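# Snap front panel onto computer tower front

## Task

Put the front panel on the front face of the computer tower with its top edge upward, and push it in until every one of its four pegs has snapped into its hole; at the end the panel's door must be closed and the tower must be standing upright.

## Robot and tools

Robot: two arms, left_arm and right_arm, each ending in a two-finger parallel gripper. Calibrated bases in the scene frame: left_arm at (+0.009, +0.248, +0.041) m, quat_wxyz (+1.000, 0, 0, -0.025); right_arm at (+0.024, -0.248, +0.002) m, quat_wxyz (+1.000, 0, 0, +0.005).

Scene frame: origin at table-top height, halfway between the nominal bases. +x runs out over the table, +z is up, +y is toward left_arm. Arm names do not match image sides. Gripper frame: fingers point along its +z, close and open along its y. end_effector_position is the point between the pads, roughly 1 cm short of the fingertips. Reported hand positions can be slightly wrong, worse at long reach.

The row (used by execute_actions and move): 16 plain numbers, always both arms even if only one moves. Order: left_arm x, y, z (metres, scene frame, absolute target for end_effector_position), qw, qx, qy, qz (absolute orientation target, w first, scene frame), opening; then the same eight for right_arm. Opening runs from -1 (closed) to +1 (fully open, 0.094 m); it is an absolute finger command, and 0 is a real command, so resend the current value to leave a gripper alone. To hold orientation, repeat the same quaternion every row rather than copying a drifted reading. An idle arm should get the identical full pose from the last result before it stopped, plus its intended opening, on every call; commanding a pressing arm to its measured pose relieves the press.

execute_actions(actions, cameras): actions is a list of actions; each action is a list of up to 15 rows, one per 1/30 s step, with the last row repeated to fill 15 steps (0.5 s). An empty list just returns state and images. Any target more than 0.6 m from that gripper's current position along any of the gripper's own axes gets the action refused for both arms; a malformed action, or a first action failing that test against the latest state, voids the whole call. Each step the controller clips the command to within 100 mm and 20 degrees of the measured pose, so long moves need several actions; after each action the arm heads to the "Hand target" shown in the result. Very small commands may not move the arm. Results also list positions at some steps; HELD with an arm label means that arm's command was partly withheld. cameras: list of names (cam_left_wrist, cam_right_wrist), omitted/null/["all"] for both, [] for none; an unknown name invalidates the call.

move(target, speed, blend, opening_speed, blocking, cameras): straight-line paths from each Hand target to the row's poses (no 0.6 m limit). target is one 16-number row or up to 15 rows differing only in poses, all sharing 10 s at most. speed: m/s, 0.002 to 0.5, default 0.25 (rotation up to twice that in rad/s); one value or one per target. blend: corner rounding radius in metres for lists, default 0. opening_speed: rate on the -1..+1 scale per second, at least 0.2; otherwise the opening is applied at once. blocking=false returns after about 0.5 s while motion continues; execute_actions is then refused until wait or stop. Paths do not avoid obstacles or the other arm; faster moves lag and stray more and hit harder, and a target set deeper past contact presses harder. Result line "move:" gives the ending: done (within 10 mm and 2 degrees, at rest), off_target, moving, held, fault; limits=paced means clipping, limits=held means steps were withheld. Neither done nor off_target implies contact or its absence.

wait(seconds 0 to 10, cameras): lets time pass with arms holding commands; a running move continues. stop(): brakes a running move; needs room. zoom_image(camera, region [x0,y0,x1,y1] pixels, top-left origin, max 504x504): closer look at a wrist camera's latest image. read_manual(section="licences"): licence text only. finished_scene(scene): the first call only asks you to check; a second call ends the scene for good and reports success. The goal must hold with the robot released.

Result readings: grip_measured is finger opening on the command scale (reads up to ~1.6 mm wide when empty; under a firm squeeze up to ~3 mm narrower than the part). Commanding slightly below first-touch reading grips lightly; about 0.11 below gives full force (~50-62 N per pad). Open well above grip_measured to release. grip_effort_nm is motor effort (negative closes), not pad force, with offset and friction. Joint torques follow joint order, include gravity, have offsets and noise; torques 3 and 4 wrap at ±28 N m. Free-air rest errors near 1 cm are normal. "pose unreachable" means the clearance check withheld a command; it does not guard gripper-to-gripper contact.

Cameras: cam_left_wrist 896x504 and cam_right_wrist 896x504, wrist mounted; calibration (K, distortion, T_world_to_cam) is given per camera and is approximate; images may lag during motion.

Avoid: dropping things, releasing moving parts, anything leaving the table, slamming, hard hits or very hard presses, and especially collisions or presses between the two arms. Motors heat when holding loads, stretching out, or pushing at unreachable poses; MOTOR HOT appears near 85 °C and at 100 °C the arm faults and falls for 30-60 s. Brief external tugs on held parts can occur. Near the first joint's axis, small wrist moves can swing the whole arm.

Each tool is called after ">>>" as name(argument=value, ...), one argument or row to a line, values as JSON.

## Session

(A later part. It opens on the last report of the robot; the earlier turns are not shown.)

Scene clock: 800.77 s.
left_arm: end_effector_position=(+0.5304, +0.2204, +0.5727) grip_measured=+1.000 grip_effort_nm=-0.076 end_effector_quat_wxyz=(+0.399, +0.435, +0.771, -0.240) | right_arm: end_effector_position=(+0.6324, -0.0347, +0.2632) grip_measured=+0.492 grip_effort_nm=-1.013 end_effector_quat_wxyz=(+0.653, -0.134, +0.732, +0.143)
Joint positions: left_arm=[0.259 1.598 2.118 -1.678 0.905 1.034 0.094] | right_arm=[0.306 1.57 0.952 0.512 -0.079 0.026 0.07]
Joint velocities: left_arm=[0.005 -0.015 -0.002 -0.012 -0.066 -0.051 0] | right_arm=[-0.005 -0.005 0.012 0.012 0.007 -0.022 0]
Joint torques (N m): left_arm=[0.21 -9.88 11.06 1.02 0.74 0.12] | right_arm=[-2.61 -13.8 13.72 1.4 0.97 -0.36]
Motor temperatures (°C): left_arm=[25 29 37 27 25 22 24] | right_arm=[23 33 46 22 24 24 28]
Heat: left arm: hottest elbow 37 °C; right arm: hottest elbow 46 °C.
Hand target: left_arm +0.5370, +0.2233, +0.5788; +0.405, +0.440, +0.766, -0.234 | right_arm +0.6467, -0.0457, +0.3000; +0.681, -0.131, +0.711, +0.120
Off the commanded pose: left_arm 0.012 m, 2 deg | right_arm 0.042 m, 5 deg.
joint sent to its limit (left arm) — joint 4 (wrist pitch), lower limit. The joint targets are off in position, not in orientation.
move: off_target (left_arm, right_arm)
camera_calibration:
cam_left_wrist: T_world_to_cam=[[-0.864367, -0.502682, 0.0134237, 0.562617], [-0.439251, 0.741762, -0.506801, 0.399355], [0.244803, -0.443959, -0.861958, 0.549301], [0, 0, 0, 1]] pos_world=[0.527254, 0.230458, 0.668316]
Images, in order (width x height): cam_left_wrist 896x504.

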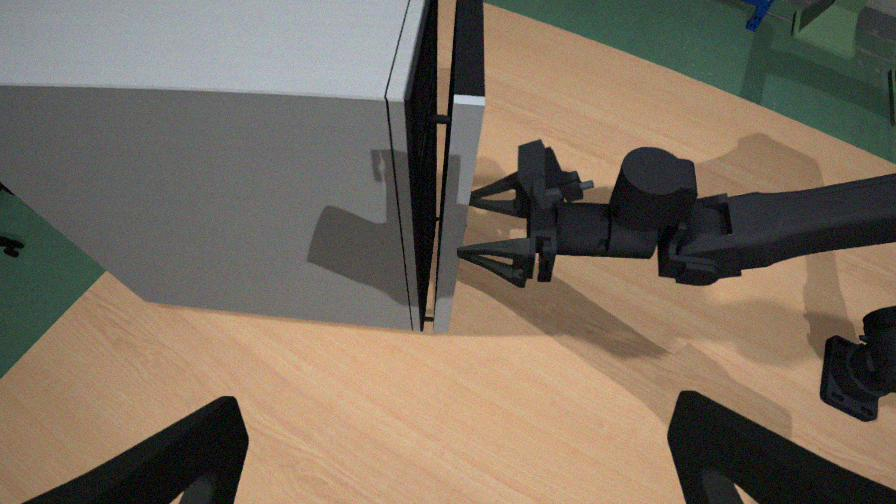

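>>> move(
  target=[0.53,0.22,0.58,0.400,0.4435,0.768,-0.231,1,0.656,-0.034,0.295,0.700,-0.148,0.681,0.156,0.3],
  speed=0.04,
  cameras=["cam_left_wrist"],
)

>>> zoom_image(
  camera="cam_left_wrist",
  region=[360, 60, 560, 350],
)

>>> move(
  target=[
    [0.50,0.25,0.48,0.48,0.42,0.72,-0.28,1,0.656,-0.034,0.295,0.700,-0.148,0.681,0.156,0.3],
    [0.53,0.30,0.26,0.557,0.383,0.663,-0.3215,1,0.656,-0.034,0.295,0.700,-0.148,0.681,0.156,0.3],
  ],
  speed=0.14,
)

>>> zoom_image(
  camera="cam_left_wrist",
  region=[400, 0, 600, 370],
)

Scene clock: 821.50 s.
left_arm: end_effector_position=(+0.5306, +0.2215, +0.5716) grip_measured=+1.000 grip_effort_nm=-0.081 end_effector_quat_wxyz=(+0.397, +0.435, +0.773, -0.237) | right_arm: end_effector_position=(+0.6363, -0.0257, +0.2684) grip_measured=+0.302 grip_effort_nm=-0.105 end_effector_quat_wxyz=(+0.677, -0.155, +0.701, +0.163)
Joint positions: left_arm=[0.259 1.598 2.118 -1.678 0.895 1.035 0.094] | right_arm=[0.301 1.608 0.955 0.622 -0.142 0.014 0.061]
Joint velocities: left_arm=[-0.005 0.005 -0.007 0.007 -0.007 -0.007 0] | right_arm=[-0.005 -0.015 0.007 -0.007 -0.007 0.037 -0.001]
Joint torques (N m): left_arm=[-0.15 -11.52 9.87 0.9 0.5 0.11] | right_arm=[-3.14 -13.22 13.67 2.39 0.05 -0.07]
Motor temperatures (°C): left_arm=[25 29 39 27 25 22 24] | right_arm=[22 32 48 22 24 23 28]
Heat: left arm: hottest elbow 39 °C; right arm: hottest elbow 48 °C.
Hand target: left_arm +0.5300, +0.2199, +0.5798; +0.402, +0.442, +0.768, -0.230 | right_arm +0.6542, -0.0344, +0.2949; +0.700, -0.147, +0.681, +0.157
Off the commanded pose: left_arm 0.009 m, 1 deg | right_arm 0.034 m, 4 deg.
joint sent to its limit (left arm) — joint 4 (wrist pitch), lower limit. The joint targets still meet the commanded pose.
move: off_target (right_arm)
camera_calibration:
cam_left_wrist: T_world_to_cam=[[-0.862836, -0.505388, 0.0098555, 0.565232], [-0.44196, 0.744798, -0.499948, 0.394968], [0.245327, -0.435729, -0.865999, 0.548938], [0, 0, 0, 1]] pos_world=[0.527593, 0.230679, 0.667273]
Images, in order (width x height): cam_left_wrist 896x504.

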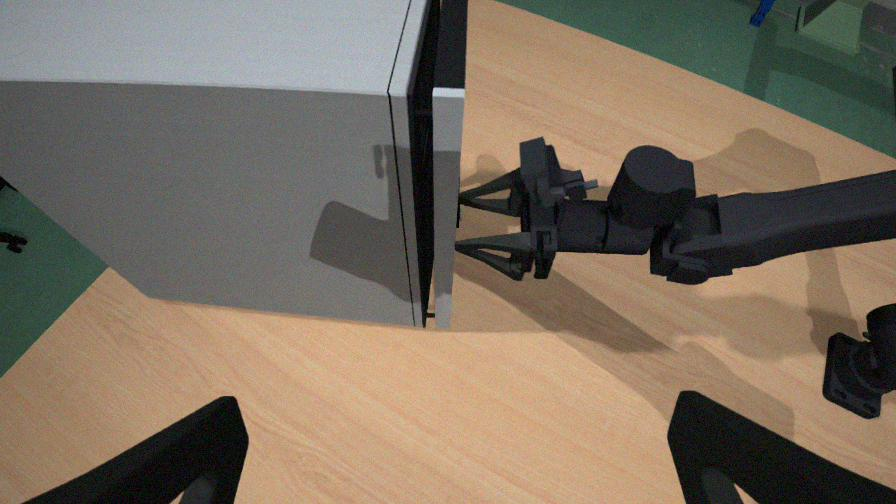

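Scaled by 1.738 from the camera's 896x504 image, which has a finer 1280x720 frame.

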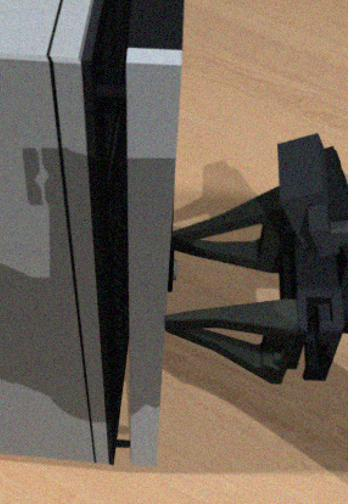

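Scene clock: 825.13 s.
left_arm: end_effector_position=(+0.5211, +0.2946, +0.2652) grip_measured=+1.000 grip_effort_nm=-0.081 end_effector_quat_wxyz=(+0.559, +0.387, +0.660, -0.318) | right_arm: end_effector_position=(+0.6363, -0.0258, +0.2685) grip_measured=+0.302 grip_effort_nm=-0.105 end_effector_quat_wxyz=(+0.677, -0.155, +0.701, +0.163)
Joint positions: left_arm=[0.475 1.6 1.083 -0.546 1.373 1.068 0.094] | right_arm=[0.3 1.608 0.955 0.622 -0.142 0.014 0.061]
Joint velocities: left_arm=[-0.015 0.005 0.002 -0.007 0.022 -0.037 0] | right_arm=[0.005 -0.005 -0.007 0.007 -0.022 0.022 0]
Joint torques (N m): left_arm=[0.15 -10.93 7.79 1.7 0.82 -0.11] | right_arm=[-2.78 -12.92 13.6 2.4 0.06 -0.06]
Motor temperatures (°C): left_arm=[25 29 39 27 25 22 24] | right_arm=[22 32 48 22 24 23 27]
Heat: left arm: hottest elbow 39 °C; right arm: hottest elbow 48 °C.
Hand target: left_arm +0.5225, +0.2978, +0.2600; +0.558, +0.381, +0.663, -0.321 | right_arm +0.6540, -0.0347, +0.2950; +0.700, -0.148, +0.681, +0.156
Off the commanded pose: left_arm 0.012 m, 1 deg | right_arm 0.034 m, 4 deg.
move: off_target (left_arm, right_arm)
camera_calibration:
cam_left_wrist: T_world_to_cam=[[-0.867118, -0.497478, -0.0249444, 0.606108], [-0.267379, 0.507132, -0.819344, 0.246826], [0.420256, -0.703798, -0.572759, 0.227876], [0, 0, 0, 1]] pos_world=[0.495796, 0.336731, 0.347872]
cam_right_wrist: T_world_to_cam=[[0.422321, -0.906139, -0.0236142, -0.287152], [-0.418264, -0.171694, -0.891951, 0.54062], [0.804177, 0.386566, -0.451515, -0.293501], [0, 0, 0, 1]] pos_world=[0.583419, -0.0539202, 0.342906]

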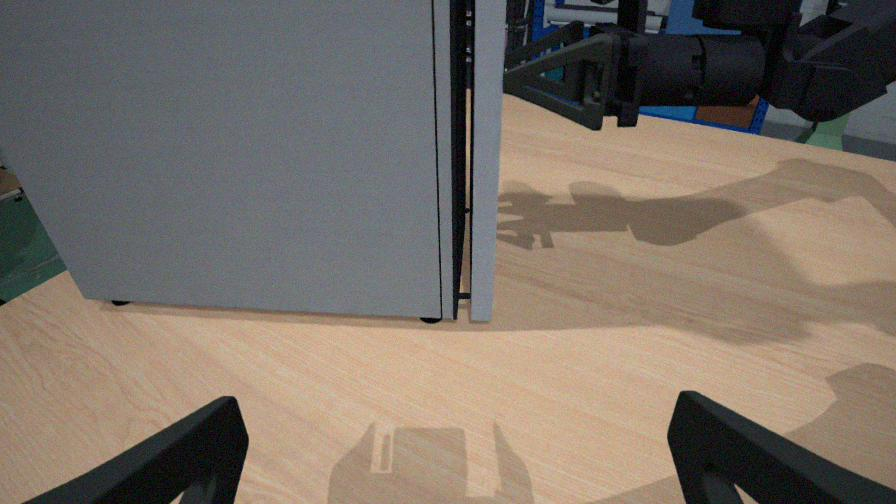

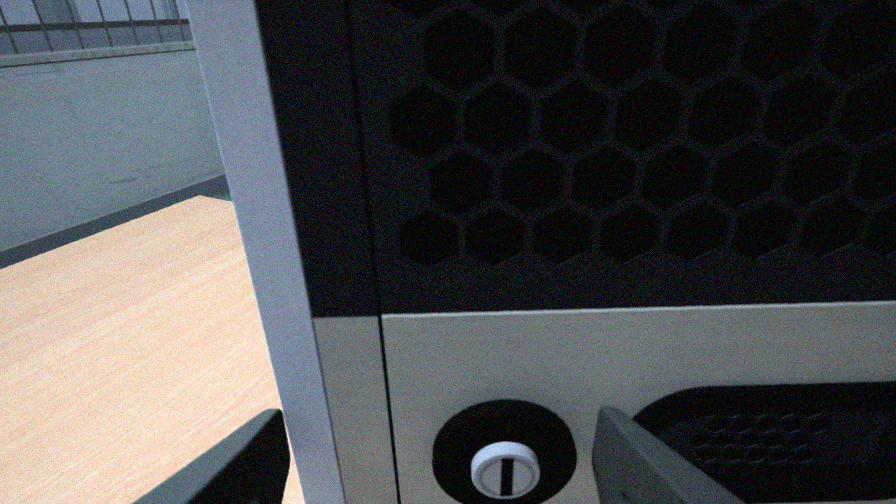

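Scaled by 1.362 from the camera's 896x504 image, which has a finer 1280x720 frame.

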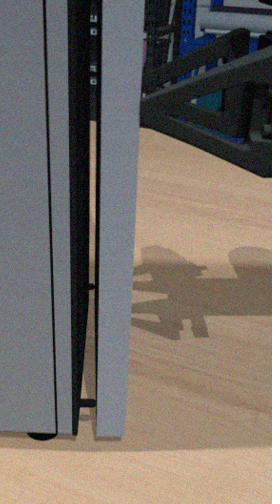

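>>> move(
  target=[0.53,0.30,0.26,0.557,0.383,0.663,-0.3215,1,0.649,-0.034,0.285,0.700,-0.148,0.681,0.156,0.95],
  speed=0.04,
  opening_speed=0.5,
)

>>> zoom_image(
  camera="cam_right_wrist",
  region=[250, 280, 754, 504],
)

Scene clock: 837.20 s.
left_arm: end_effector_position=(+0.5217, +0.2949, +0.2620) grip_measured=+1.000 grip_effort_nm=-0.081 end_effector_quat_wxyz=(+0.558, +0.385, +0.662, -0.320) | right_arm: end_effector_position=(+0.6325, -0.0133, +0.2698) grip_measured=+0.946 grip_effort_nm=0.193 end_effector_quat_wxyz=(+0.680, -0.166, +0.692, +0.175)
Joint positions: left_arm=[0.475 1.607 1.083 -0.546 1.373 1.067 0.094] | right_arm=[0.316 1.615 0.955 0.646 -0.159 0.014 0.091]
Joint velocities: left_arm=[-0.005 -0.005 -0.002 0.007 -0.007 -0.051 0] | right_arm=[-0.015 -0.015 -0.017 -0.002 -0.037 -0.037 0]
Joint torques (N m): left_arm=[0.5 -9.99 9.59 1.07 0.74 0] | right_arm=[-3.55 -13.33 10.81 2.5 0.92 -0.11]
Motor temperatures (°C): left_arm=[25 29 37 27 25 22 24] | right_arm=[22 32 46 23 24 23 27]
Heat: left arm: hottest elbow 37 °C; right arm: hottest elbow 46 °C.
Hand target: left_arm +0.5295, +0.3000, +0.2600; +0.557, +0.383, +0.663, -0.321 | right_arm +0.6477, -0.0341, +0.2850; +0.700, -0.148, +0.681, +0.156
Off the commanded pose: left_arm 0.010 m, 0 deg | right_arm 0.031 m, 4 deg.
move: off_target (right_arm)
camera_calibration:
cam_left_wrist: T_world_to_cam=[[-0.867198, -0.49766, -0.0173592, 0.604766], [-0.273103, 0.504467, -0.819102, 0.247946], [0.416392, -0.705583, -0.573385, 0.2287], [0, 0, 0, 1]] pos_world=[0.496938, 0.337254, 0.344725]
cam_right_wrist: T_world_to_cam=[[0.451829, -0.891839, -0.0217568, -0.29318], [-0.398393, -0.179895, -0.8994, 0.531667], [0.798206, 0.415043, -0.436585, -0.294543], [0, 0, 0, 1]] pos_world=[0.579386, -0.0435775, 0.343209]

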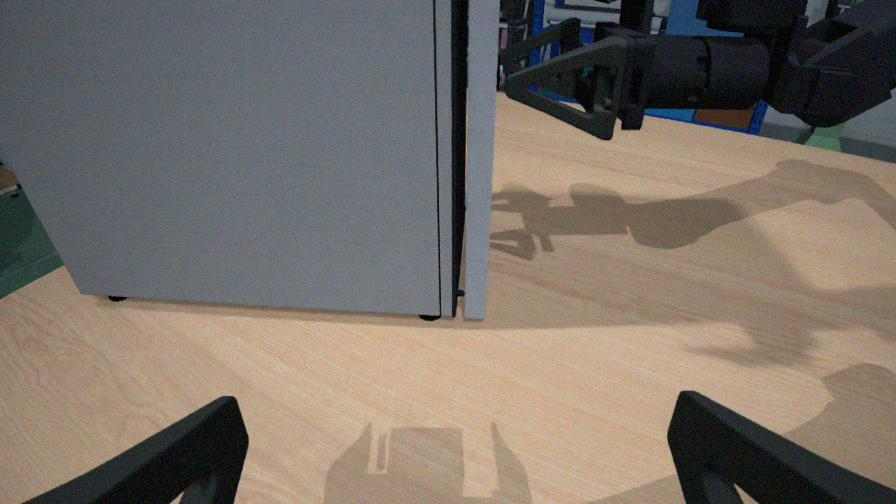

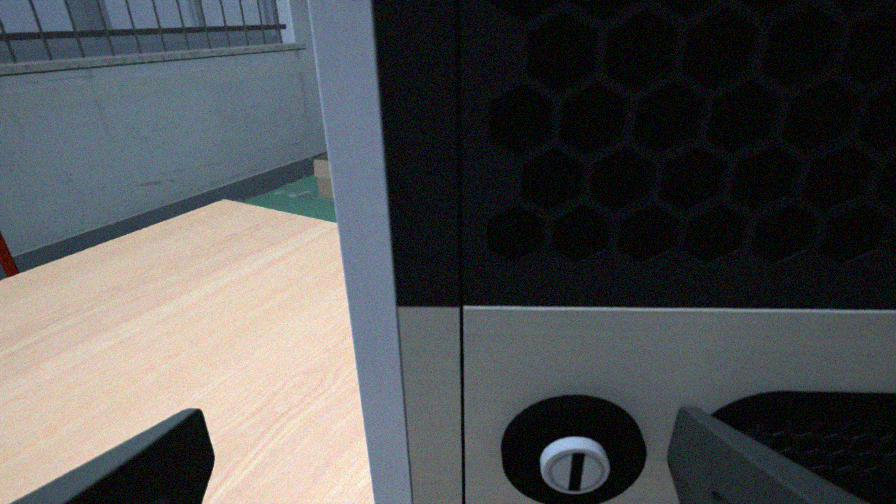

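Scaled by 1.000.

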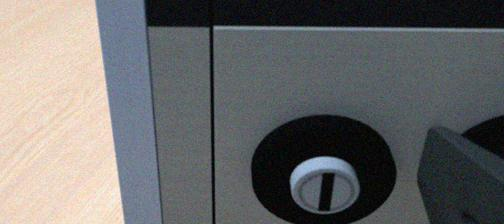

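>>> move(
  target=[0.53,0.30,0.26,0.557,0.383,0.663,-0.3215,1,0.645,-0.041,0.268,0.690,-0.152,0.690,0.152,1],
  speed=0.04,
  cameras=["cam_right_wrist"],
)

Scene clock: 850.57 s.
left_arm: end_effector_position=(+0.5217, +0.2949, +0.2620) grip_measured=+1.000 grip_effort_nm=-0.085 end_effector_quat_wxyz=(+0.558, +0.385, +0.662, -0.320) | right_arm: end_effector_position=(+0.6313, -0.0121, +0.2692) grip_measured=+0.997 grip_effort_nm=0.173 end_effector_quat_wxyz=(+0.681, -0.168, +0.691, +0.177)
Joint positions: left_arm=[0.475 1.607 1.083 -0.546 1.373 1.067 0.094] | right_arm=[0.317 1.616 0.952 0.654 -0.165 0.014 0.094]
Joint velocities: left_arm=[-0.005 0.005 0.017 0.012 0.037 -0.007 0] | right_arm=[-0.015 -0.005 -0.002 0.002 0.007 -0.051 0]
Joint torques (N m): left_arm=[0.09 -9.76 9.62 1.05 0.75 0] | right_arm=[-4.25 -13.22 8.73 2.28 0.66 -0.16]
Motor temperatures (°C): left_arm=[25 29 37 27 25 22 24] | right_arm=[22 32 45 23 24 23 27]
Heat: left arm: hottest elbow 37 °C; right arm: hottest elbow 45 °C.
Hand target: left_arm +0.5296, +0.3000, +0.2599; +0.557, +0.383, +0.663, -0.321 | right_arm +0.6438, -0.0408, +0.2682; +0.690, -0.152, +0.691, +0.152
Off the commanded pose: left_arm 0.010 m, 0 deg | right_arm 0.032 m, 4 deg.
move: off_target (right_arm)
camera_calibration:
cam_right_wrist: T_world_to_cam=[[0.458004, -0.888693, -0.0213913, -0.295531], [-0.394573, -0.181669, -0.900726, 0.528781], [0.796583, 0.420976, -0.43386, -0.294003], [0, 0, 0, 1]] pos_world=[0.578195, -0.0428053, 0.34241]
Images, in order (width x height): cam_right_wrist 896x504.

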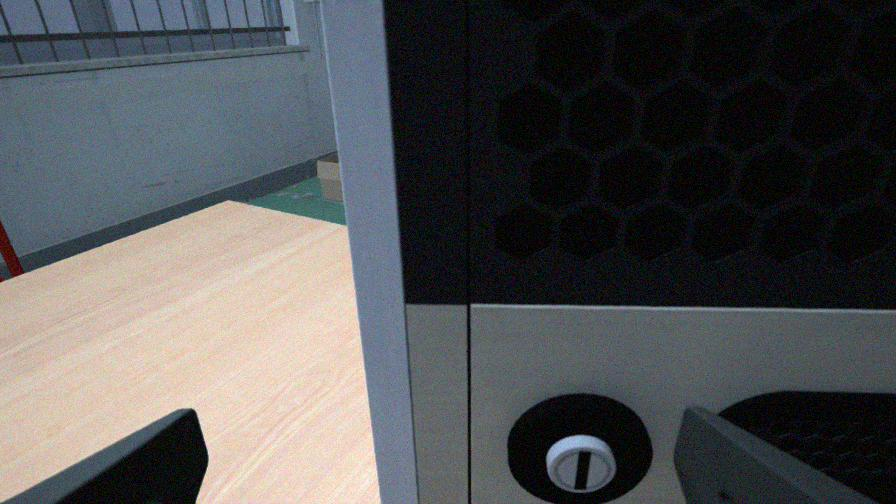

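>>> move(
  target=[
    [0.53,0.30,0.26,0.557,0.383,0.663,-0.3215,1,0.618,-0.020,0.272,0.690,-0.152,0.690,0.152,1],
    [0.53,0.30,0.26,0.557,0.383,0.663,-0.3215,1,0.624,-0.045,0.268,0.690,-0.152,0.690,0.152,1],
  ],
  speed=0.06,
  cameras=["cam_right_wrist"],
)

Scene clock: 863.57 s.
left_arm: end_effector_position=(+0.5217, +0.2949, +0.2620) grip_measured=+1.000 grip_effort_nm=-0.076 end_effector_quat_wxyz=(+0.558, +0.385, +0.662, -0.320) | right_arm: end_effector_position=(+0.6239, -0.0392, +0.2562) grip_measured=+0.998 grip_effort_nm=0.129 end_effector_quat_wxyz=(+0.679, -0.150, +0.701, +0.157)
Joint positions: left_arm=[0.475 1.607 1.083 -0.546 1.373 1.067 0.094] | right_arm=[0.286 1.594 0.895 0.67 -0.142 0.012 0.094]
Joint velocities: left_arm=[0.005 -0.005 0.002 -0.012 -0.022 0.007 0] | right_arm=[0.015 0.005 -0.002 -0.012 0.051 -0.037 -0.001]
Joint torques (N m): left_arm=[0.38 -10.23 9.58 1.1 0.74 0.02] | right_arm=[-1.96 -14.51 8.4 2.25 -0.11 -0.2]
Motor temperatures (°C): left_arm=[25 29 37 27 25 22 24] | right_arm=[23 32 45 23 24 23 26]
Heat: left arm: hottest elbow 37 °C; right arm: hottest elbow 45 °C.
Hand target: left_arm +0.5296, +0.3000, +0.2599; +0.557, +0.383, +0.663, -0.321 | right_arm +0.6238, -0.0449, +0.2677; +0.690, -0.152, +0.691, +0.152
Off the commanded pose: left_arm 0.010 m, 0 deg | right_arm 0.013 m, 2 deg.
move: off_target (right_arm)
camera_calibration:
cam_right_wrist: T_world_to_cam=[[0.409231, -0.912168, -0.0218888, -0.286933], [-0.418817, -0.166475, -0.89268, 0.522905], [0.810631, 0.37448, -0.450159, -0.28874], [0, 0, 0, 1]] pos_world=[0.570485, -0.0665535, 0.330528]
Images, in order (width x height): cam_right_wrist 896x504.

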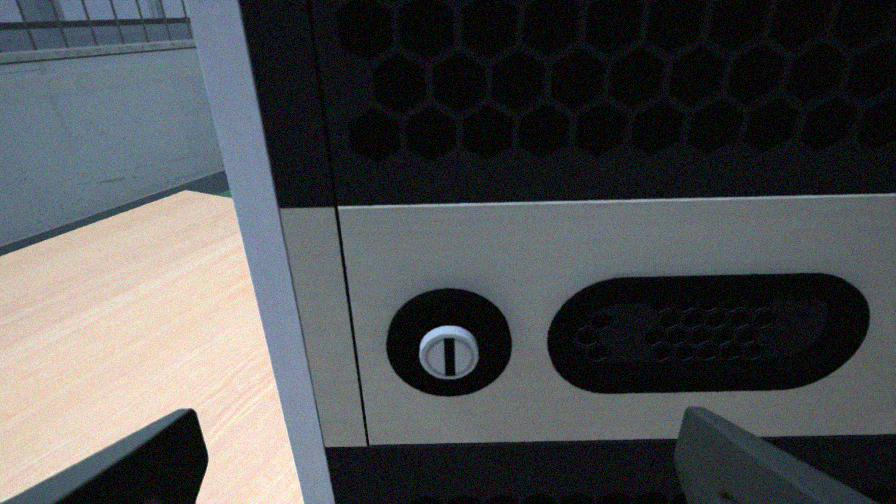

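>>> move(
  target=[
    [0.53,0.30,0.26,0.557,0.383,0.663,-0.3215,1,0.618,-0.027,0.275,0.692,-0.147,0.690,0.152,1],
    [0.53,0.30,0.26,0.557,0.383,0.663,-0.3215,1,0.635,-0.0205,0.274,0.692,-0.147,0.690,0.152,1],
  ],
  speed=0.05,
  cameras=["cam_right_wrist"],
)

Scene clock: 880.63 s.
left_arm: end_effector_position=(+0.5217, +0.2949, +0.2620) grip_measured=+1.000 grip_effort_nm=-0.081 end_effector_quat_wxyz=(+0.558, +0.385, +0.662, -0.320) | right_arm: end_effector_position=(+0.6233, -0.0309, +0.2548) grip_measured=+0.998 grip_effort_nm=0.125 end_effector_quat_wxyz=(+0.680, -0.144, +0.703, +0.150)
Joint positions: left_arm=[0.475 1.607 1.083 -0.546 1.373 1.067 0.094] | right_arm=[0.311 1.599 0.898 0.67 -0.097 0.012 0.094]
Joint velocities: left_arm=[-0.015 -0.005 0.002 -0.012 0.007 -0.051 0] | right_arm=[-0.005 -0.005 0.007 0.017 0.081 -0.007 0]
Joint torques (N m): left_arm=[0.44 -9.82 9.57 1.05 0.75 0] | right_arm=[-0.44 -12.69 12.82 1.36 0.19 -0.12]
Motor temperatures (°C): left_arm=[25 29 36 27 25 22 24] | right_arm=[22 32 44 23 24 23 26]
Heat: left arm: hottest elbow 36 °C; right arm: hottest elbow 44 °C.
Hand target: left_arm +0.5296, +0.3000, +0.2599; +0.557, +0.383, +0.663, -0.321 | right_arm +0.6338, -0.0210, +0.2740; +0.692, -0.147, +0.690, +0.152
Off the commanded pose: left_arm 0.010 m, 0 deg | right_arm 0.025 m, 2 deg.
move: off_target (right_arm)
camera_calibration:
cam_right_wrist: T_world_to_cam=[[0.390702, -0.920284, -0.0207014, -0.268144], [-0.423039, -0.159535, -0.891957, 0.525471], [0.817551, 0.357247, -0.451647, -0.296447], [0, 0, 0, 1]] pos_world=[0.569419, -0.0570329, 0.329257]
Images, in order (width x height): cam_right_wrist 896x504.

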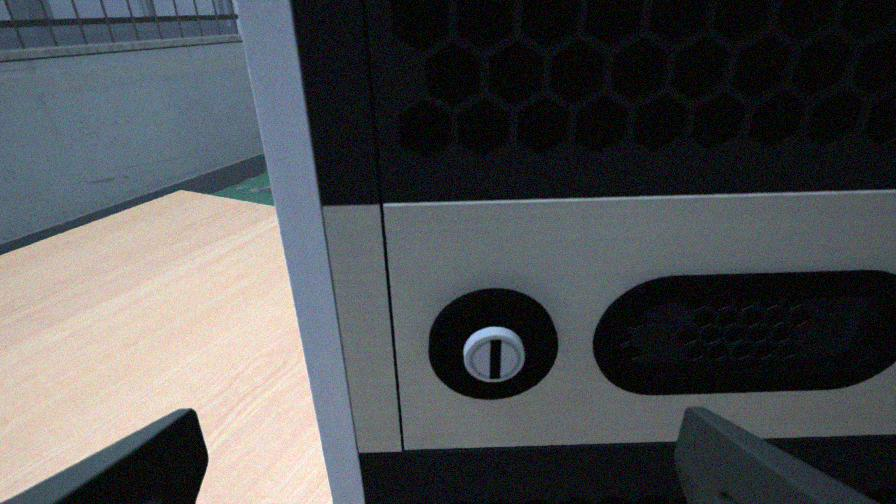

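>>> move(
  target=[0.53,0.30,0.26,0.557,0.383,0.663,-0.3215,1,0.650,-0.0165,0.284,0.692,-0.147,0.690,0.152,1],
  speed=0.04,
  cameras=["cam_right_wrist"],
)

Scene clock: 885.93 s.
left_arm: end_effector_position=(+0.5217, +0.2949, +0.2620) grip_measured=+1.000 grip_effort_nm=-0.076 end_effector_quat_wxyz=(+0.558, +0.385, +0.662, -0.320) | right_arm: end_effector_position=(+0.6381, -0.0260, +0.2656) grip_measured=+0.998 grip_effort_nm=0.125 end_effector_quat_wxyz=(+0.681, -0.144, +0.702, +0.150)
Joint positions: left_arm=[0.475 1.607 1.083 -0.546 1.373 1.067 0.094] | right_arm=[0.311 1.616 0.953 0.635 -0.097 0.012 0.094]
Joint velocities: left_arm=[-0.005 -0.005 -0.012 0.002 0.007 0.022 0] | right_arm=[-0.005 -0.015 -0.007 -0.007 0.081 -0.022 -0.001]
Joint torques (N m): left_arm=[0.21 -9.93 9.51 1.11 0.77 -0.01] | right_arm=[-0.15 -12.86 13.26 1.17 0.09 -0.1]
Motor temperatures (°C): left_arm=[25 29 36 27 25 21 24] | right_arm=[22 32 44 23 24 23 26]
Heat: left arm: hottest elbow 36 °C; right arm: hottest elbow 44 °C.
Hand target: left_arm +0.5296, +0.3000, +0.2599; +0.557, +0.383, +0.663, -0.321 | right_arm +0.6488, -0.0169, +0.2840; +0.692, -0.147, +0.690, +0.152
Off the commanded pose: left_arm 0.010 m, 0 deg | right_arm 0.024 m, 2 deg.
move: off_target (right_arm)
camera_calibration:
cam_right_wrist: T_world_to_cam=[[0.390762, -0.920264, -0.0204595, -0.269259], [-0.420455, -0.158672, -0.893331, 0.540894], [0.818855, 0.357682, -0.448933, -0.306978], [0, 0, 0, 1]] pos_world=[0.584008, -0.0521636, 0.339876]
Images, in order (width x height): cam_right_wrist 896x504.

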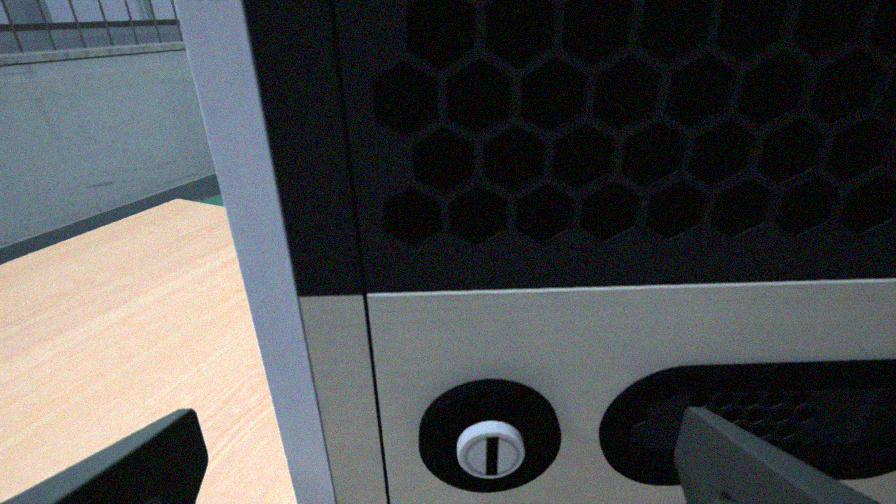

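>>> move(
  target=[0.53,0.30,0.26,0.557,0.383,0.663,-0.3215,1,0.648,-0.015,0.268,0.692,-0.147,0.690,0.152,1],
  speed=0.04,
  cameras=["cam_right_wrist"],
)

Scene clock: 910.23 s.
left_arm: end_effector_position=(+0.5217, +0.2949, +0.2620) grip_measured=+1.000 grip_effort_nm=-0.076 end_effector_quat_wxyz=(+0.558, +0.385, +0.662, -0.320) | right_arm: end_effector_position=(+0.6407, -0.0244, +0.2592) grip_measured=+0.998 grip_effort_nm=0.139 end_effector_quat_wxyz=(+0.683, -0.144, +0.700, +0.150)
Joint positions: left_arm=[0.475 1.607 1.083 -0.546 1.373 1.067 0.094] | right_arm=[0.313 1.636 0.954 0.659 -0.095 0.012 0.094]
Joint velocities: left_arm=[-0.015 -0.005 0.012 0.002 -0.007 0.007 0] | right_arm=[-0.005 0.005 0.012 0.002 -0.037 -0.007 0.001]
Joint torques (N m): left_arm=[0.44 -9.99 9.57 1.16 0.76 -0.02] | right_arm=[-0.73 -12.86 11.21 2.06 0.17 -0.11]
Motor temperatures (°C): left_arm=[25 28 36 27 25 21 24] | right_arm=[22 31 43 22 24 23 26]
Heat: left arm: hottest elbow 36 °C; right arm: hottest elbow 43 °C.
Hand target: left_arm +0.5296, +0.3000, +0.2599; +0.557, +0.383, +0.663, -0.321 | right_arm +0.6475, -0.0152, +0.2683; +0.692, -0.147, +0.690, +0.152
Off the commanded pose: left_arm 0.010 m, 0 deg | right_arm 0.015 m, 2 deg.
move: off_target (right_arm)
camera_calibration:
cam_right_wrist: T_world_to_cam=[[0.390869, -0.920237, -0.0196501, -0.269165], [-0.416097, -0.157613, -0.895556, 0.534338], [0.821027, 0.358221, -0.444514, -0.315078], [0, 0, 0, 1]] pos_world=[0.586233, -0.0506091, 0.333184]
Images, in order (width x height): cam_right_wrist 896x504.

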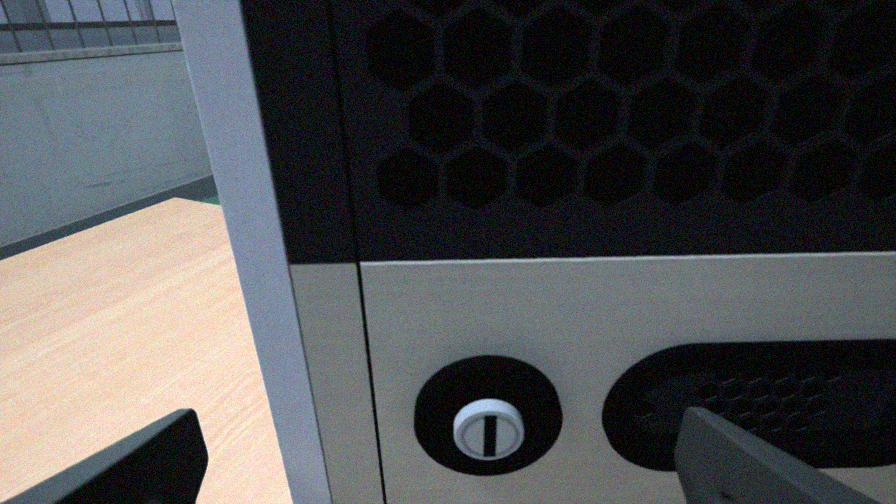

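>>> move(
  target=[0.53,0.30,0.26,0.557,0.383,0.663,-0.3215,1,0.662,-0.004,0.268,0.692,-0.147,0.690,0.152,1],
  speed=0.03,
)

Scene clock: 923.47 s.
left_arm: end_effector_position=(+0.5217, +0.2949, +0.2620) grip_measured=+1.000 grip_effort_nm=-0.071 end_effector_quat_wxyz=(+0.558, +0.385, +0.662, -0.320) | right_arm: end_effector_position=(+0.6467, -0.0194, +0.2579) grip_measured=+0.998 grip_effort_nm=0.129 end_effector_quat_wxyz=(+0.684, -0.141, +0.700, +0.146)
Joint positions: left_arm=[0.475 1.607 1.083 -0.546 1.373 1.067 0.094] | right_arm=[0.321 1.655 0.973 0.662 -0.077 0.01 0.094]
Joint velocities: left_arm=[-0.005 0.005 -0.002 -0.012 0.066 0.095 0] | right_arm=[-0.005 -0.015 -0.012 -0.007 0.037 -0.007 0.001]
Joint torques (N m): left_arm=[0.15 -9.99 9.62 1.16 0.75 0] | right_arm=[-0.5 -11.99 13.81 1.37 -0.09 -0.11]
Motor temperatures (°C): left_arm=[25 28 36 27 26 21 24] | right_arm=[22 32 43 22 24 23 26]
Heat: left arm: hottest elbow 36 °C; right arm: hottest elbow 43 °C.
Hand target: left_arm +0.5296, +0.3000, +0.2599; +0.557, +0.383, +0.663, -0.321 | right_arm +0.6603, -0.0045, +0.2678; +0.692, -0.147, +0.690, +0.152
Off the commanded pose: left_arm 0.010 m, 0 deg | right_arm 0.024 m, 2 deg.
move: off_target (right_arm)
camera_calibration:
cam_left_wrist: T_world_to_cam=[[-0.867198, -0.49766, -0.0173592, 0.604766], [-0.273103, 0.504467, -0.819102, 0.247946], [0.416392, -0.705583, -0.573385, 0.2287], [0, 0, 0, 1]] pos_world=[0.496938, 0.337254, 0.344725]
cam_right_wrist: T_world_to_cam=[[0.382525, -0.923785, -0.0171996, -0.262319], [-0.41478, -0.15506, -0.896612, 0.535932], [0.82561, 0.350111, -0.442482, -0.325974], [0, 0, 0, 1]] pos_world=[0.591765, -0.0450969, 0.331774]

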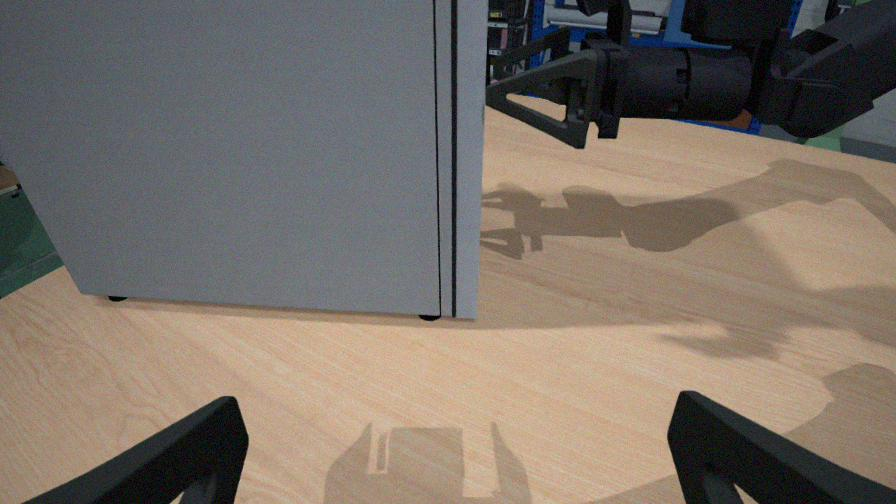

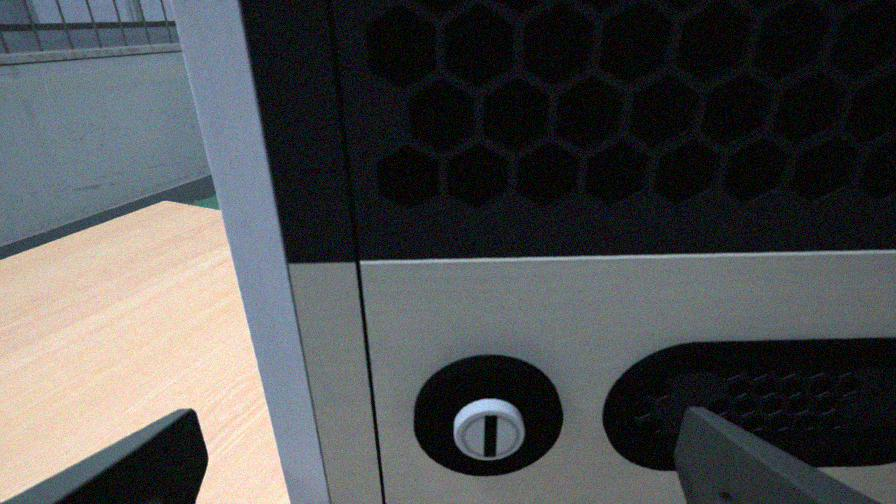

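>>> zoom_image(
  camera="cam_left_wrist",
  region=[410, 200, 510, 340],
)

>>> move(
  target=[0.54,0.22,0.58,0.400,0.4435,0.768,-0.231,1,0.662,-0.004,0.268,0.692,-0.147,0.690,0.152,1],
  speed=0.14,
  cameras=["cam_left_wrist"],
)

>>> zoom_image(
  camera="cam_left_wrist",
  region=[360, 60, 560, 350],
)

>>> move(
  target=[0.578,0,0.60,0.375,-0.173,0.910,-0.035,1,0.662,-0.004,0.268,0.692,-0.147,0.690,0.152,1],
  speed=0.1,
  cameras=["cam_left_wrist"],
)

>>> zoom_image(
  camera="cam_left_wrist",
  region=[340, 160, 760, 396],
)

Scaled by 3.600 from the camera's 896x504 image, which has a finer 1280x720 frame.

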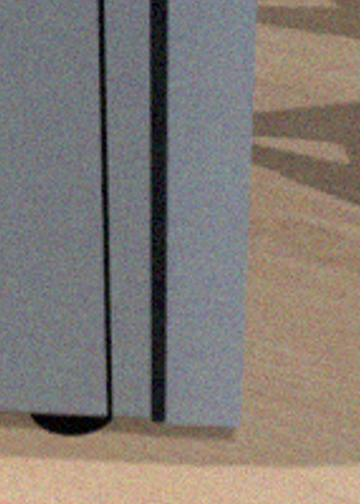

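Scene clock: 931.83 s.
left_arm: end_effector_position=(+0.5410, +0.2234, +0.5734) grip_measured=+1.000 grip_effort_nm=-0.071 end_effector_quat_wxyz=(+0.401, +0.438, +0.770, -0.233) | right_arm: end_effector_position=(+0.6467, -0.0194, +0.2579) grip_measured=+0.998 grip_effort_nm=0.129 end_effector_quat_wxyz=(+0.684, -0.141, +0.700, +0.146)
Joint positions: left_arm=[0.258 1.627 2.157 -1.678 0.894 1.038 0.094] | right_arm=[0.321 1.655 0.973 0.662 -0.077 0.01 0.094]
Joint velocities: left_arm=[-0.005 -0.005 -0.002 -0.007 0.066 -0.007 0] | right_arm=[-0.024 -0.005 -0.007 -0.017 -0.022 0.022 0]
Joint torques (N m): left_arm=[-0.26 -10.05 11.12 0.95 0.52 0.04] | right_arm=[-0.32 -12.22 13.91 1.63 -0.07 -0.09]
Motor temperatures (°C): left_arm=[25 28 37 27 25 21 24] | right_arm=[22 32 45 22 24 23 26]
Heat: left arm: hottest elbow 37 °C; right arm: hottest elbow 45 °C.
Hand target: left_arm +0.5472, +0.2224, +0.5794; +0.404, +0.442, +0.767, -0.228 | right_arm +0.6604, -0.0045, +0.2679; +0.692, -0.147, +0.690, +0.152
Off the commanded pose: left_arm 0.008 m, 1 deg | right_arm 0.024 m, 2 deg.
joint sent to its limit (left arm) — joint 4 (wrist pitch), lower limit. The joint targets are off in position, not in orientation.
move: off_target (right_arm)
camera_calibration:
cam_left_wrist: T_world_to_cam=[[-0.863799, -0.503827, -0.00316601, 0.582729], [-0.434334, 0.747811, -0.502128, 0.395454], [0.255353, -0.432363, -0.864787, 0.541937], [0, 0, 0, 1]] pos_world=[0.536734, 0.232183, 0.669073]
Images, in order (width x height): cam_left_wrist 896x504.

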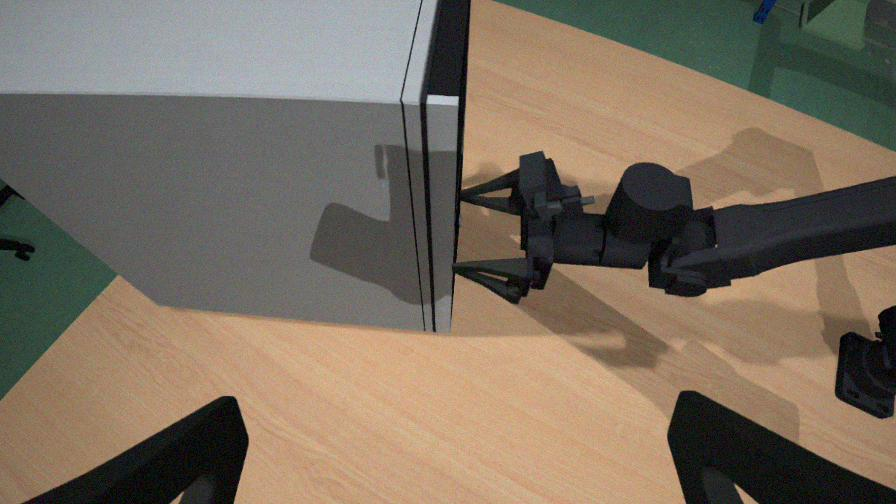

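Scaled by 1.738 from the camera's 896x504 image, which has a finer 1280x720 frame.

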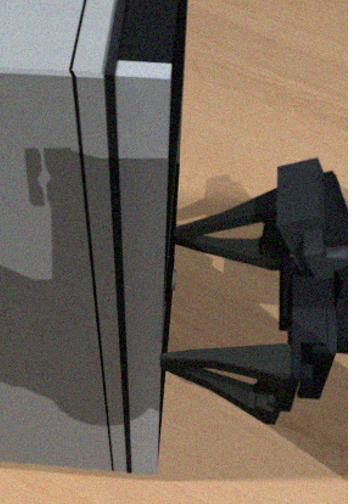

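Scene clock: 939.47 s.
left_arm: end_effector_position=(+0.5758, +0.0018, +0.6008) grip_measured=+1.000 grip_effort_nm=-0.081 end_effector_quat_wxyz=(+0.377, -0.165, +0.911, -0.028) | right_arm: end_effector_position=(+0.6467, -0.0194, +0.2579) grip_measured=+0.998 grip_effort_nm=0.129 end_effector_quat_wxyz=(+0.684, -0.141, +0.700, +0.146)
Joint positions: left_arm=[-0.475 1.87 2.648 -1.678 -0.425 -0.732 0.094] | right_arm=[0.321 1.655 0.973 0.662 -0.077 0.01 0.094]
Joint velocities: left_arm=[-0.015 -0.015 0.012 -0.007 -0.007 -0.051 0] | right_arm=[-0.015 -0.005 -0.022 0.002 0.007 0.007 0]
Joint torques (N m): left_arm=[-0.26 -12.22 9.8 1.42 -0.42 -0.08] | right_arm=[0.15 -11.93 13.76 1.51 -0.08 -0.09]
Motor temperatures (°C): left_arm=[25 29 37 27 25 21 24] | right_arm=[22 32 46 22 24 23 26]
Heat: left arm: hottest elbow 37 °C; right arm: hottest elbow 46 °C.
Hand target: left_arm +0.5804, -0.0033, +0.6003; +0.379, -0.169, +0.909, -0.032 | right_arm +0.6604, -0.0045, +0.2679; +0.692, -0.147, +0.690, +0.152
Off the commanded pose: left_arm 0.003 m, 1 deg | right_arm 0.024 m, 2 deg.
joint sent to its limit (left arm) — joint 4 (wrist pitch), lower limit. The joint targets are off in position, not in orientation.
move: off_target (right_arm)
camera_calibration:
cam_left_wrist: T_world_to_cam=[[0.272898, -0.947499, 0.166652, -0.254509], [-0.896259, -0.31335, -0.313897, 0.744891], [0.349637, -0.0637019, -0.934717, 0.448043], [0, 0, 0, 1]] pos_world=[0.580418, 0.0208061, 0.695027]
Images, in order (width x height): cam_left_wrist 896x504.

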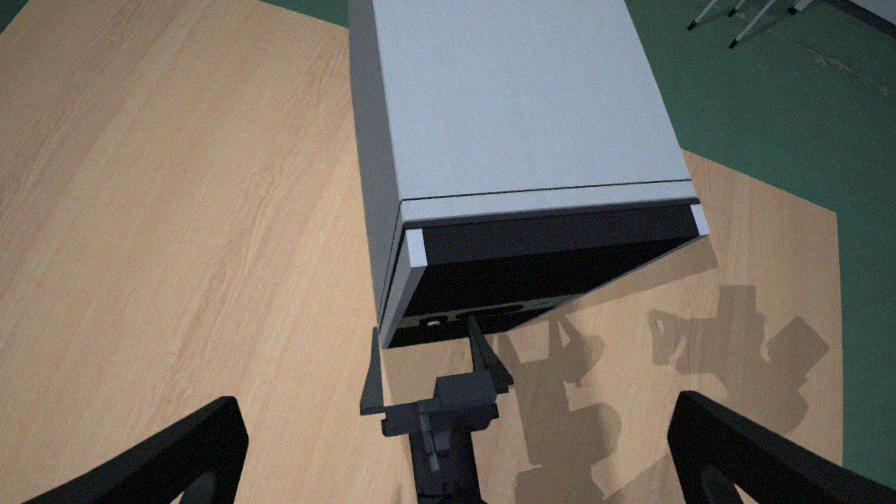

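Scaled by 1.200 from the camera's 896x504 image, which has a finer 1280x720 frame.

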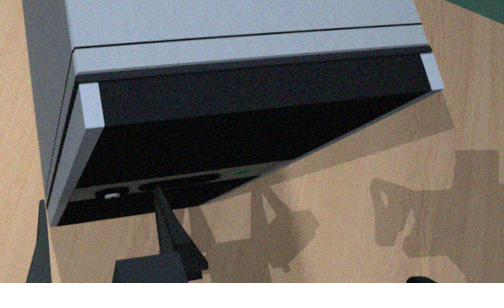

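>>> move(
  target=[
    [0.53,0.12,0.60,0.400,0.2,0.85,-0.15,1,0.600,-0.03,0.270,0.692,-0.147,0.690,0.152,1],
    [0.53,0.22,0.58,0.400,0.4435,0.768,-0.231,1,0.650,-0.19,0.40,0.692,-0.147,0.690,0.152,1],
  ],
  speed=0.12,
  cameras=[],
)

>>> move(
  target=[0.53,0.22,0.58,0.400,0.4435,0.768,-0.231,1,0.690,-0.185,0.41,0.692,-0.147,0.690,0.152,-1],
  speed=0.06,
)

Scene clock: 957.83 s.
left_arm: end_effector_position=(+0.5207, +0.2203, +0.5720) grip_measured=+1.000 grip_effort_nm=-0.081 end_effector_quat_wxyz=(+0.398, +0.435, +0.771, -0.241) | right_arm: end_effector_position=(+0.6432, -0.1835, +0.3621) grip_measured=+0.998 grip_effort_nm=0.129 end_effector_quat_wxyz=(+0.672, -0.143, +0.709, +0.159)
Joint positions: left_arm=[0.263 1.572 2.084 -1.678 0.906 1.042 0.094] | right_arm=[-0.026 1.428 1.045 0.33 -0.446 0.01 0.094]
Joint velocities: left_arm=[0.005 -0.005 -0.002 -0.007 0.022 0.022 0] | right_arm=[-0.005 -0.005 0.007 -0.002 0.037 -0.051 0]
Joint torques (N m): left_arm=[0.32 -9.47 11.03 0.92 0.74 0.17] | right_arm=[-2.08 -13.39 14.97 1.14 -0.11 -0.03]
Motor temperatures (°C): left_arm=[25 29 37 27 25 21 24] | right_arm=[22 32 48 22 24 23 25]
Heat: left arm: hottest elbow 37 °C; right arm: hottest elbow 48 °C.
Hand target: left_arm +0.5269, +0.2233, +0.5790; +0.405, +0.440, +0.766, -0.234 | right_arm +0.6486, -0.1887, +0.3991; +0.693, -0.145, +0.690, +0.154
Off the commanded pose: left_arm 0.012 m, 2 deg | right_arm 0.039 m, 3 deg.
joint sent to its limit (left arm) — joint 4 (wrist pitch), lower limit. The joint targets are off in position, not in orientation.
move: off_target (left_arm, right_arm)
No camera images: "cameras" was empty.

Scene clock: 959.23 s.
left_arm: end_effector_position=(+0.5231, +0.2220, +0.5739) grip_measured=+1.000 grip_effort_nm=-0.090 end_effector_quat_wxyz=(+0.399, +0.436, +0.772, -0.234) | right_arm: end_effector_position=(+0.6793, -0.1843, +0.3838) grip_measured=-0.987 grip_effort_nm=-0.686 end_effector_quat_wxyz=(+0.678, -0.144, +0.704, +0.157)
Joint positions: left_arm=[0.263 1.578 2.099 -1.678 0.895 1.042 0.094] | right_arm=[-0.026 1.502 1.175 0.291 -0.444 0.01 0.001]
Joint velocities: left_arm=[-0.015 -0.015 0.002 -0.017 0.022 -0.037 0] | right_arm=[-0.005 -0.015 -0.007 -0.022 -0.066 0.037 0]
Joint torques (N m): left_arm=[-0.5 -9.23 11.04 0.95 0.53 0.06] | right_arm=[-1.14 -13.1 15.17 1.24 0.16 -0.06]
Motor temperatures (°C): left_arm=[25 29 37 27 25 21 24] | right_arm=[22 32 48 22 24 23 25]
Heat: left arm: hottest elbow 37 °C; right arm: hottest elbow 48 °C.
Hand target: left_arm +0.5299, +0.2202, +0.5794; +0.402, +0.442, +0.768, -0.230 | right_arm +0.6886, -0.1850, +0.4098; +0.692, -0.147, +0.690, +0.152
Off the commanded pose: left_arm 0.009 m, 1 deg | right_arm 0.028 m, 2 deg.
joint sent to its limit (left arm) — joint 4 (wrist pitch), lower limit. The joint targets still meet the commanded pose.
move: off_target (right_arm)
camera_calibration:
cam_left_wrist: T_world_to_cam=[[-0.862633, -0.505824, 0.00272761, 0.563055], [-0.439083, 0.746114, -0.50052, 0.390928], [0.25114, -0.432962, -0.865721, 0.549199], [0, 0, 0, 1]] pos_world=[0.519434, 0.230912, 0.669584]
cam_right_wrist: T_world_to_cam=[[0.399908, -0.916039, -0.0307451, -0.430128], [-0.426461, -0.156275, -0.890903, 0.642221], [0.811298, 0.369391, -0.453151, -0.222064], [0, 0, 0, 1]] pos_world=[0.626054, -0.211623, 0.458304]

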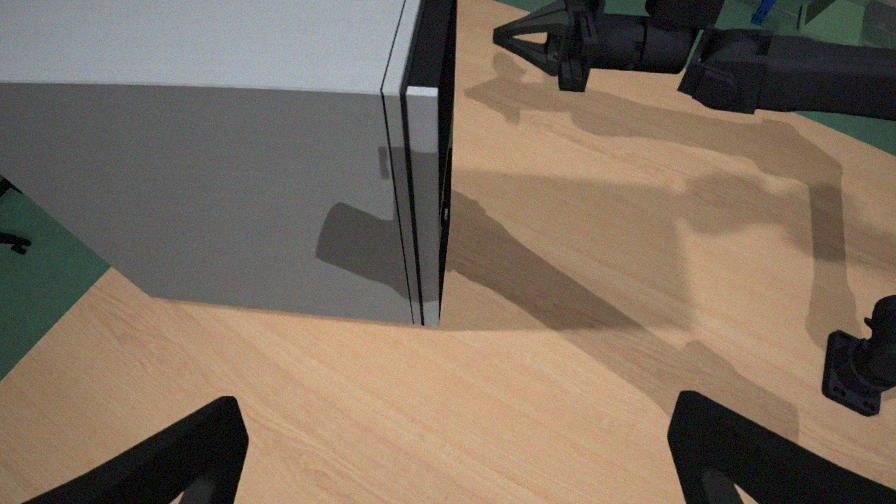

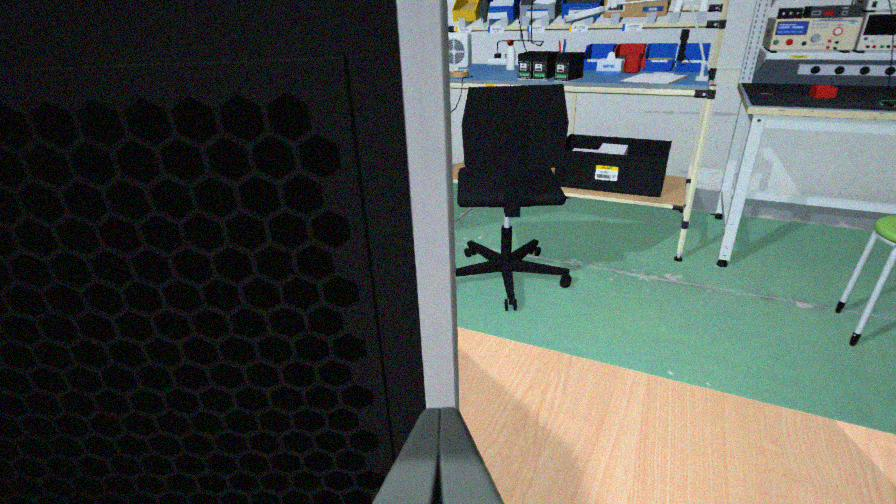

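>>> move(
  target=[
    [0.53,0.22,0.58,0.400,0.4435,0.768,-0.231,1,0.710,-0.172,0.423,0.692,-0.147,0.690,0.152,-1],
    [0.53,0.22,0.58,0.400,0.4435,0.768,-0.231,1,0.740,-0.158,0.423,0.692,-0.147,0.690,0.152,-1],
  ],
  speed=0.03,
)

>>> zoom_image(
  camera="cam_left_wrist",
  region=[360, 0, 560, 350],
)

Scene clock: 970.50 s.
left_arm: end_effector_position=(+0.5231, +0.2218, +0.5740) grip_measured=+1.000 grip_effort_nm=-0.085 end_effector_quat_wxyz=(+0.399, +0.437, +0.772, -0.234) | right_arm: end_effector_position=(+0.7304, -0.1695, +0.3979) grip_measured=-0.987 grip_effort_nm=-0.681 end_effector_quat_wxyz=(+0.679, -0.139, +0.705, +0.150)
Joint positions: left_arm=[0.263 1.578 2.1 -1.678 0.895 1.042 0.094] | right_arm=[0.008 1.616 1.348 0.234 -0.394 0.01 0.001]
Joint velocities: left_arm=[-0.015 -0.015 0.002 0.017 0.022 0.066 0] | right_arm=[-0.015 0.005 -0.002 -0.012 0.037 0.037 -0.001]
Joint torques (N m): left_arm=[-0.56 -9.47 11 0.91 0.53 0.06] | right_arm=[-0.26 -14.39 15.53 1.17 0.12 -0.1]
Motor temperatures (°C): left_arm=[25 29 38 27 25 21 24] | right_arm=[22 32 49 22 24 23 26]
Heat: left arm: hottest elbow 38 °C; right arm: hottest elbow 49 °C.
Hand target: left_arm +0.5298, +0.2199, +0.5796; +0.402, +0.442, +0.768, -0.230 | right_arm +0.7382, -0.1583, +0.4231; +0.692, -0.147, +0.690, +0.152
Off the commanded pose: left_arm 0.009 m, 1 deg | right_arm 0.029 m, 2 deg.
joint sent to its limit (left arm) — joint 4 (wrist pitch), lower limit. The joint targets still meet the commanded pose.
move: off_target (right_arm)
camera_calibration:
cam_left_wrist: T_world_to_cam=[[-0.862826, -0.505495, 0.00236508, 0.563175], [-0.438612, 0.746322, -0.500623, 0.390911], [0.251297, -0.432988, -0.865662, 0.549141], [0, 0, 0, 1]] pos_world=[0.519383, 0.230708, 0.669738]
cam_right_wrist: T_world_to_cam=[[0.384177, -0.92281, -0.0288107, -0.42701], [-0.428407, -0.150535, -0.890958, 0.681308], [0.817848, 0.354628, -0.45317, -0.269903], [0, 0, 0, 1]] pos_world=[0.676664, -0.195774, 0.472403]

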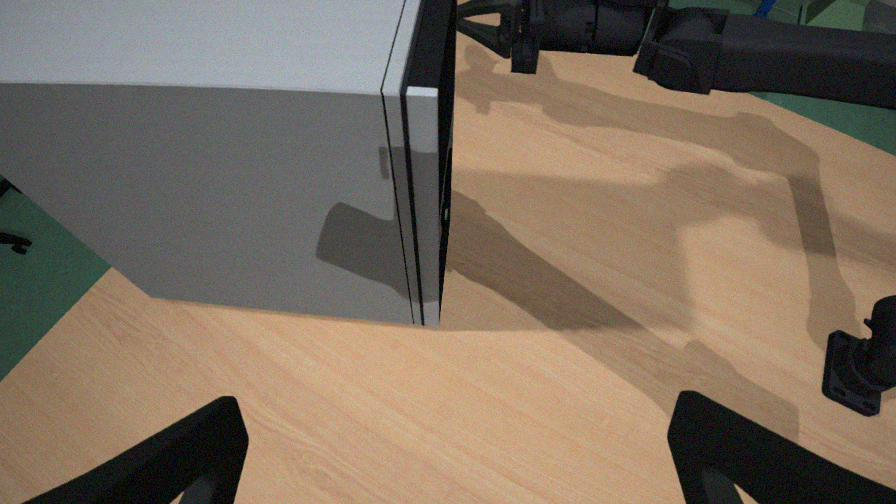

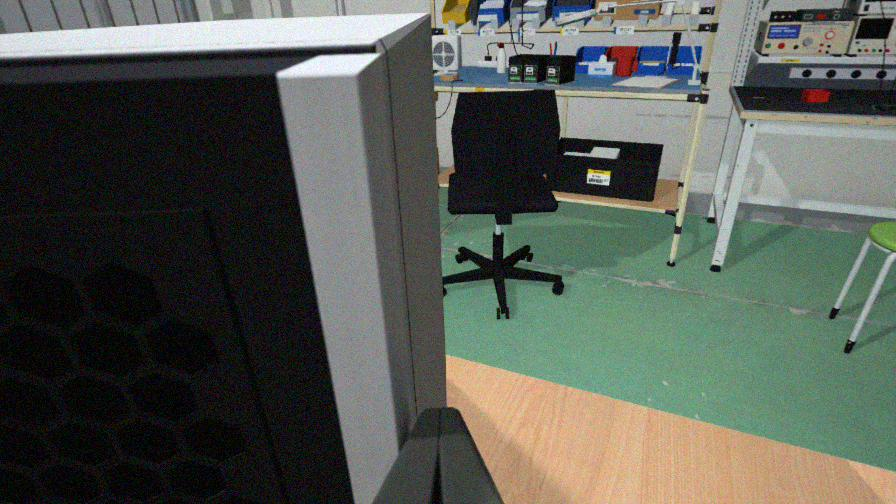

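Scaled by 1.440 from the camera's 896x504 image, which has a finer 1280x720 frame.

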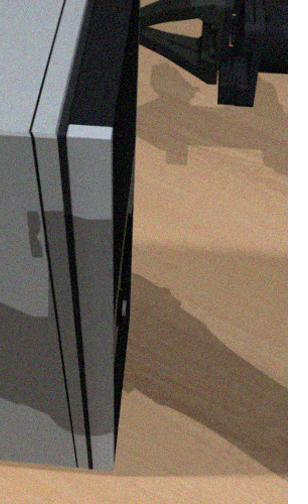

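>>> move(
  target=[
    [0.53,0.22,0.58,0.400,0.4435,0.768,-0.231,1,0.688,-0.186,0.423,0.692,-0.147,0.690,0.152,-1],
    [0.676,-0.161,0.423,0.692,-0.147,0.690,0.152,-1],
  ],
)



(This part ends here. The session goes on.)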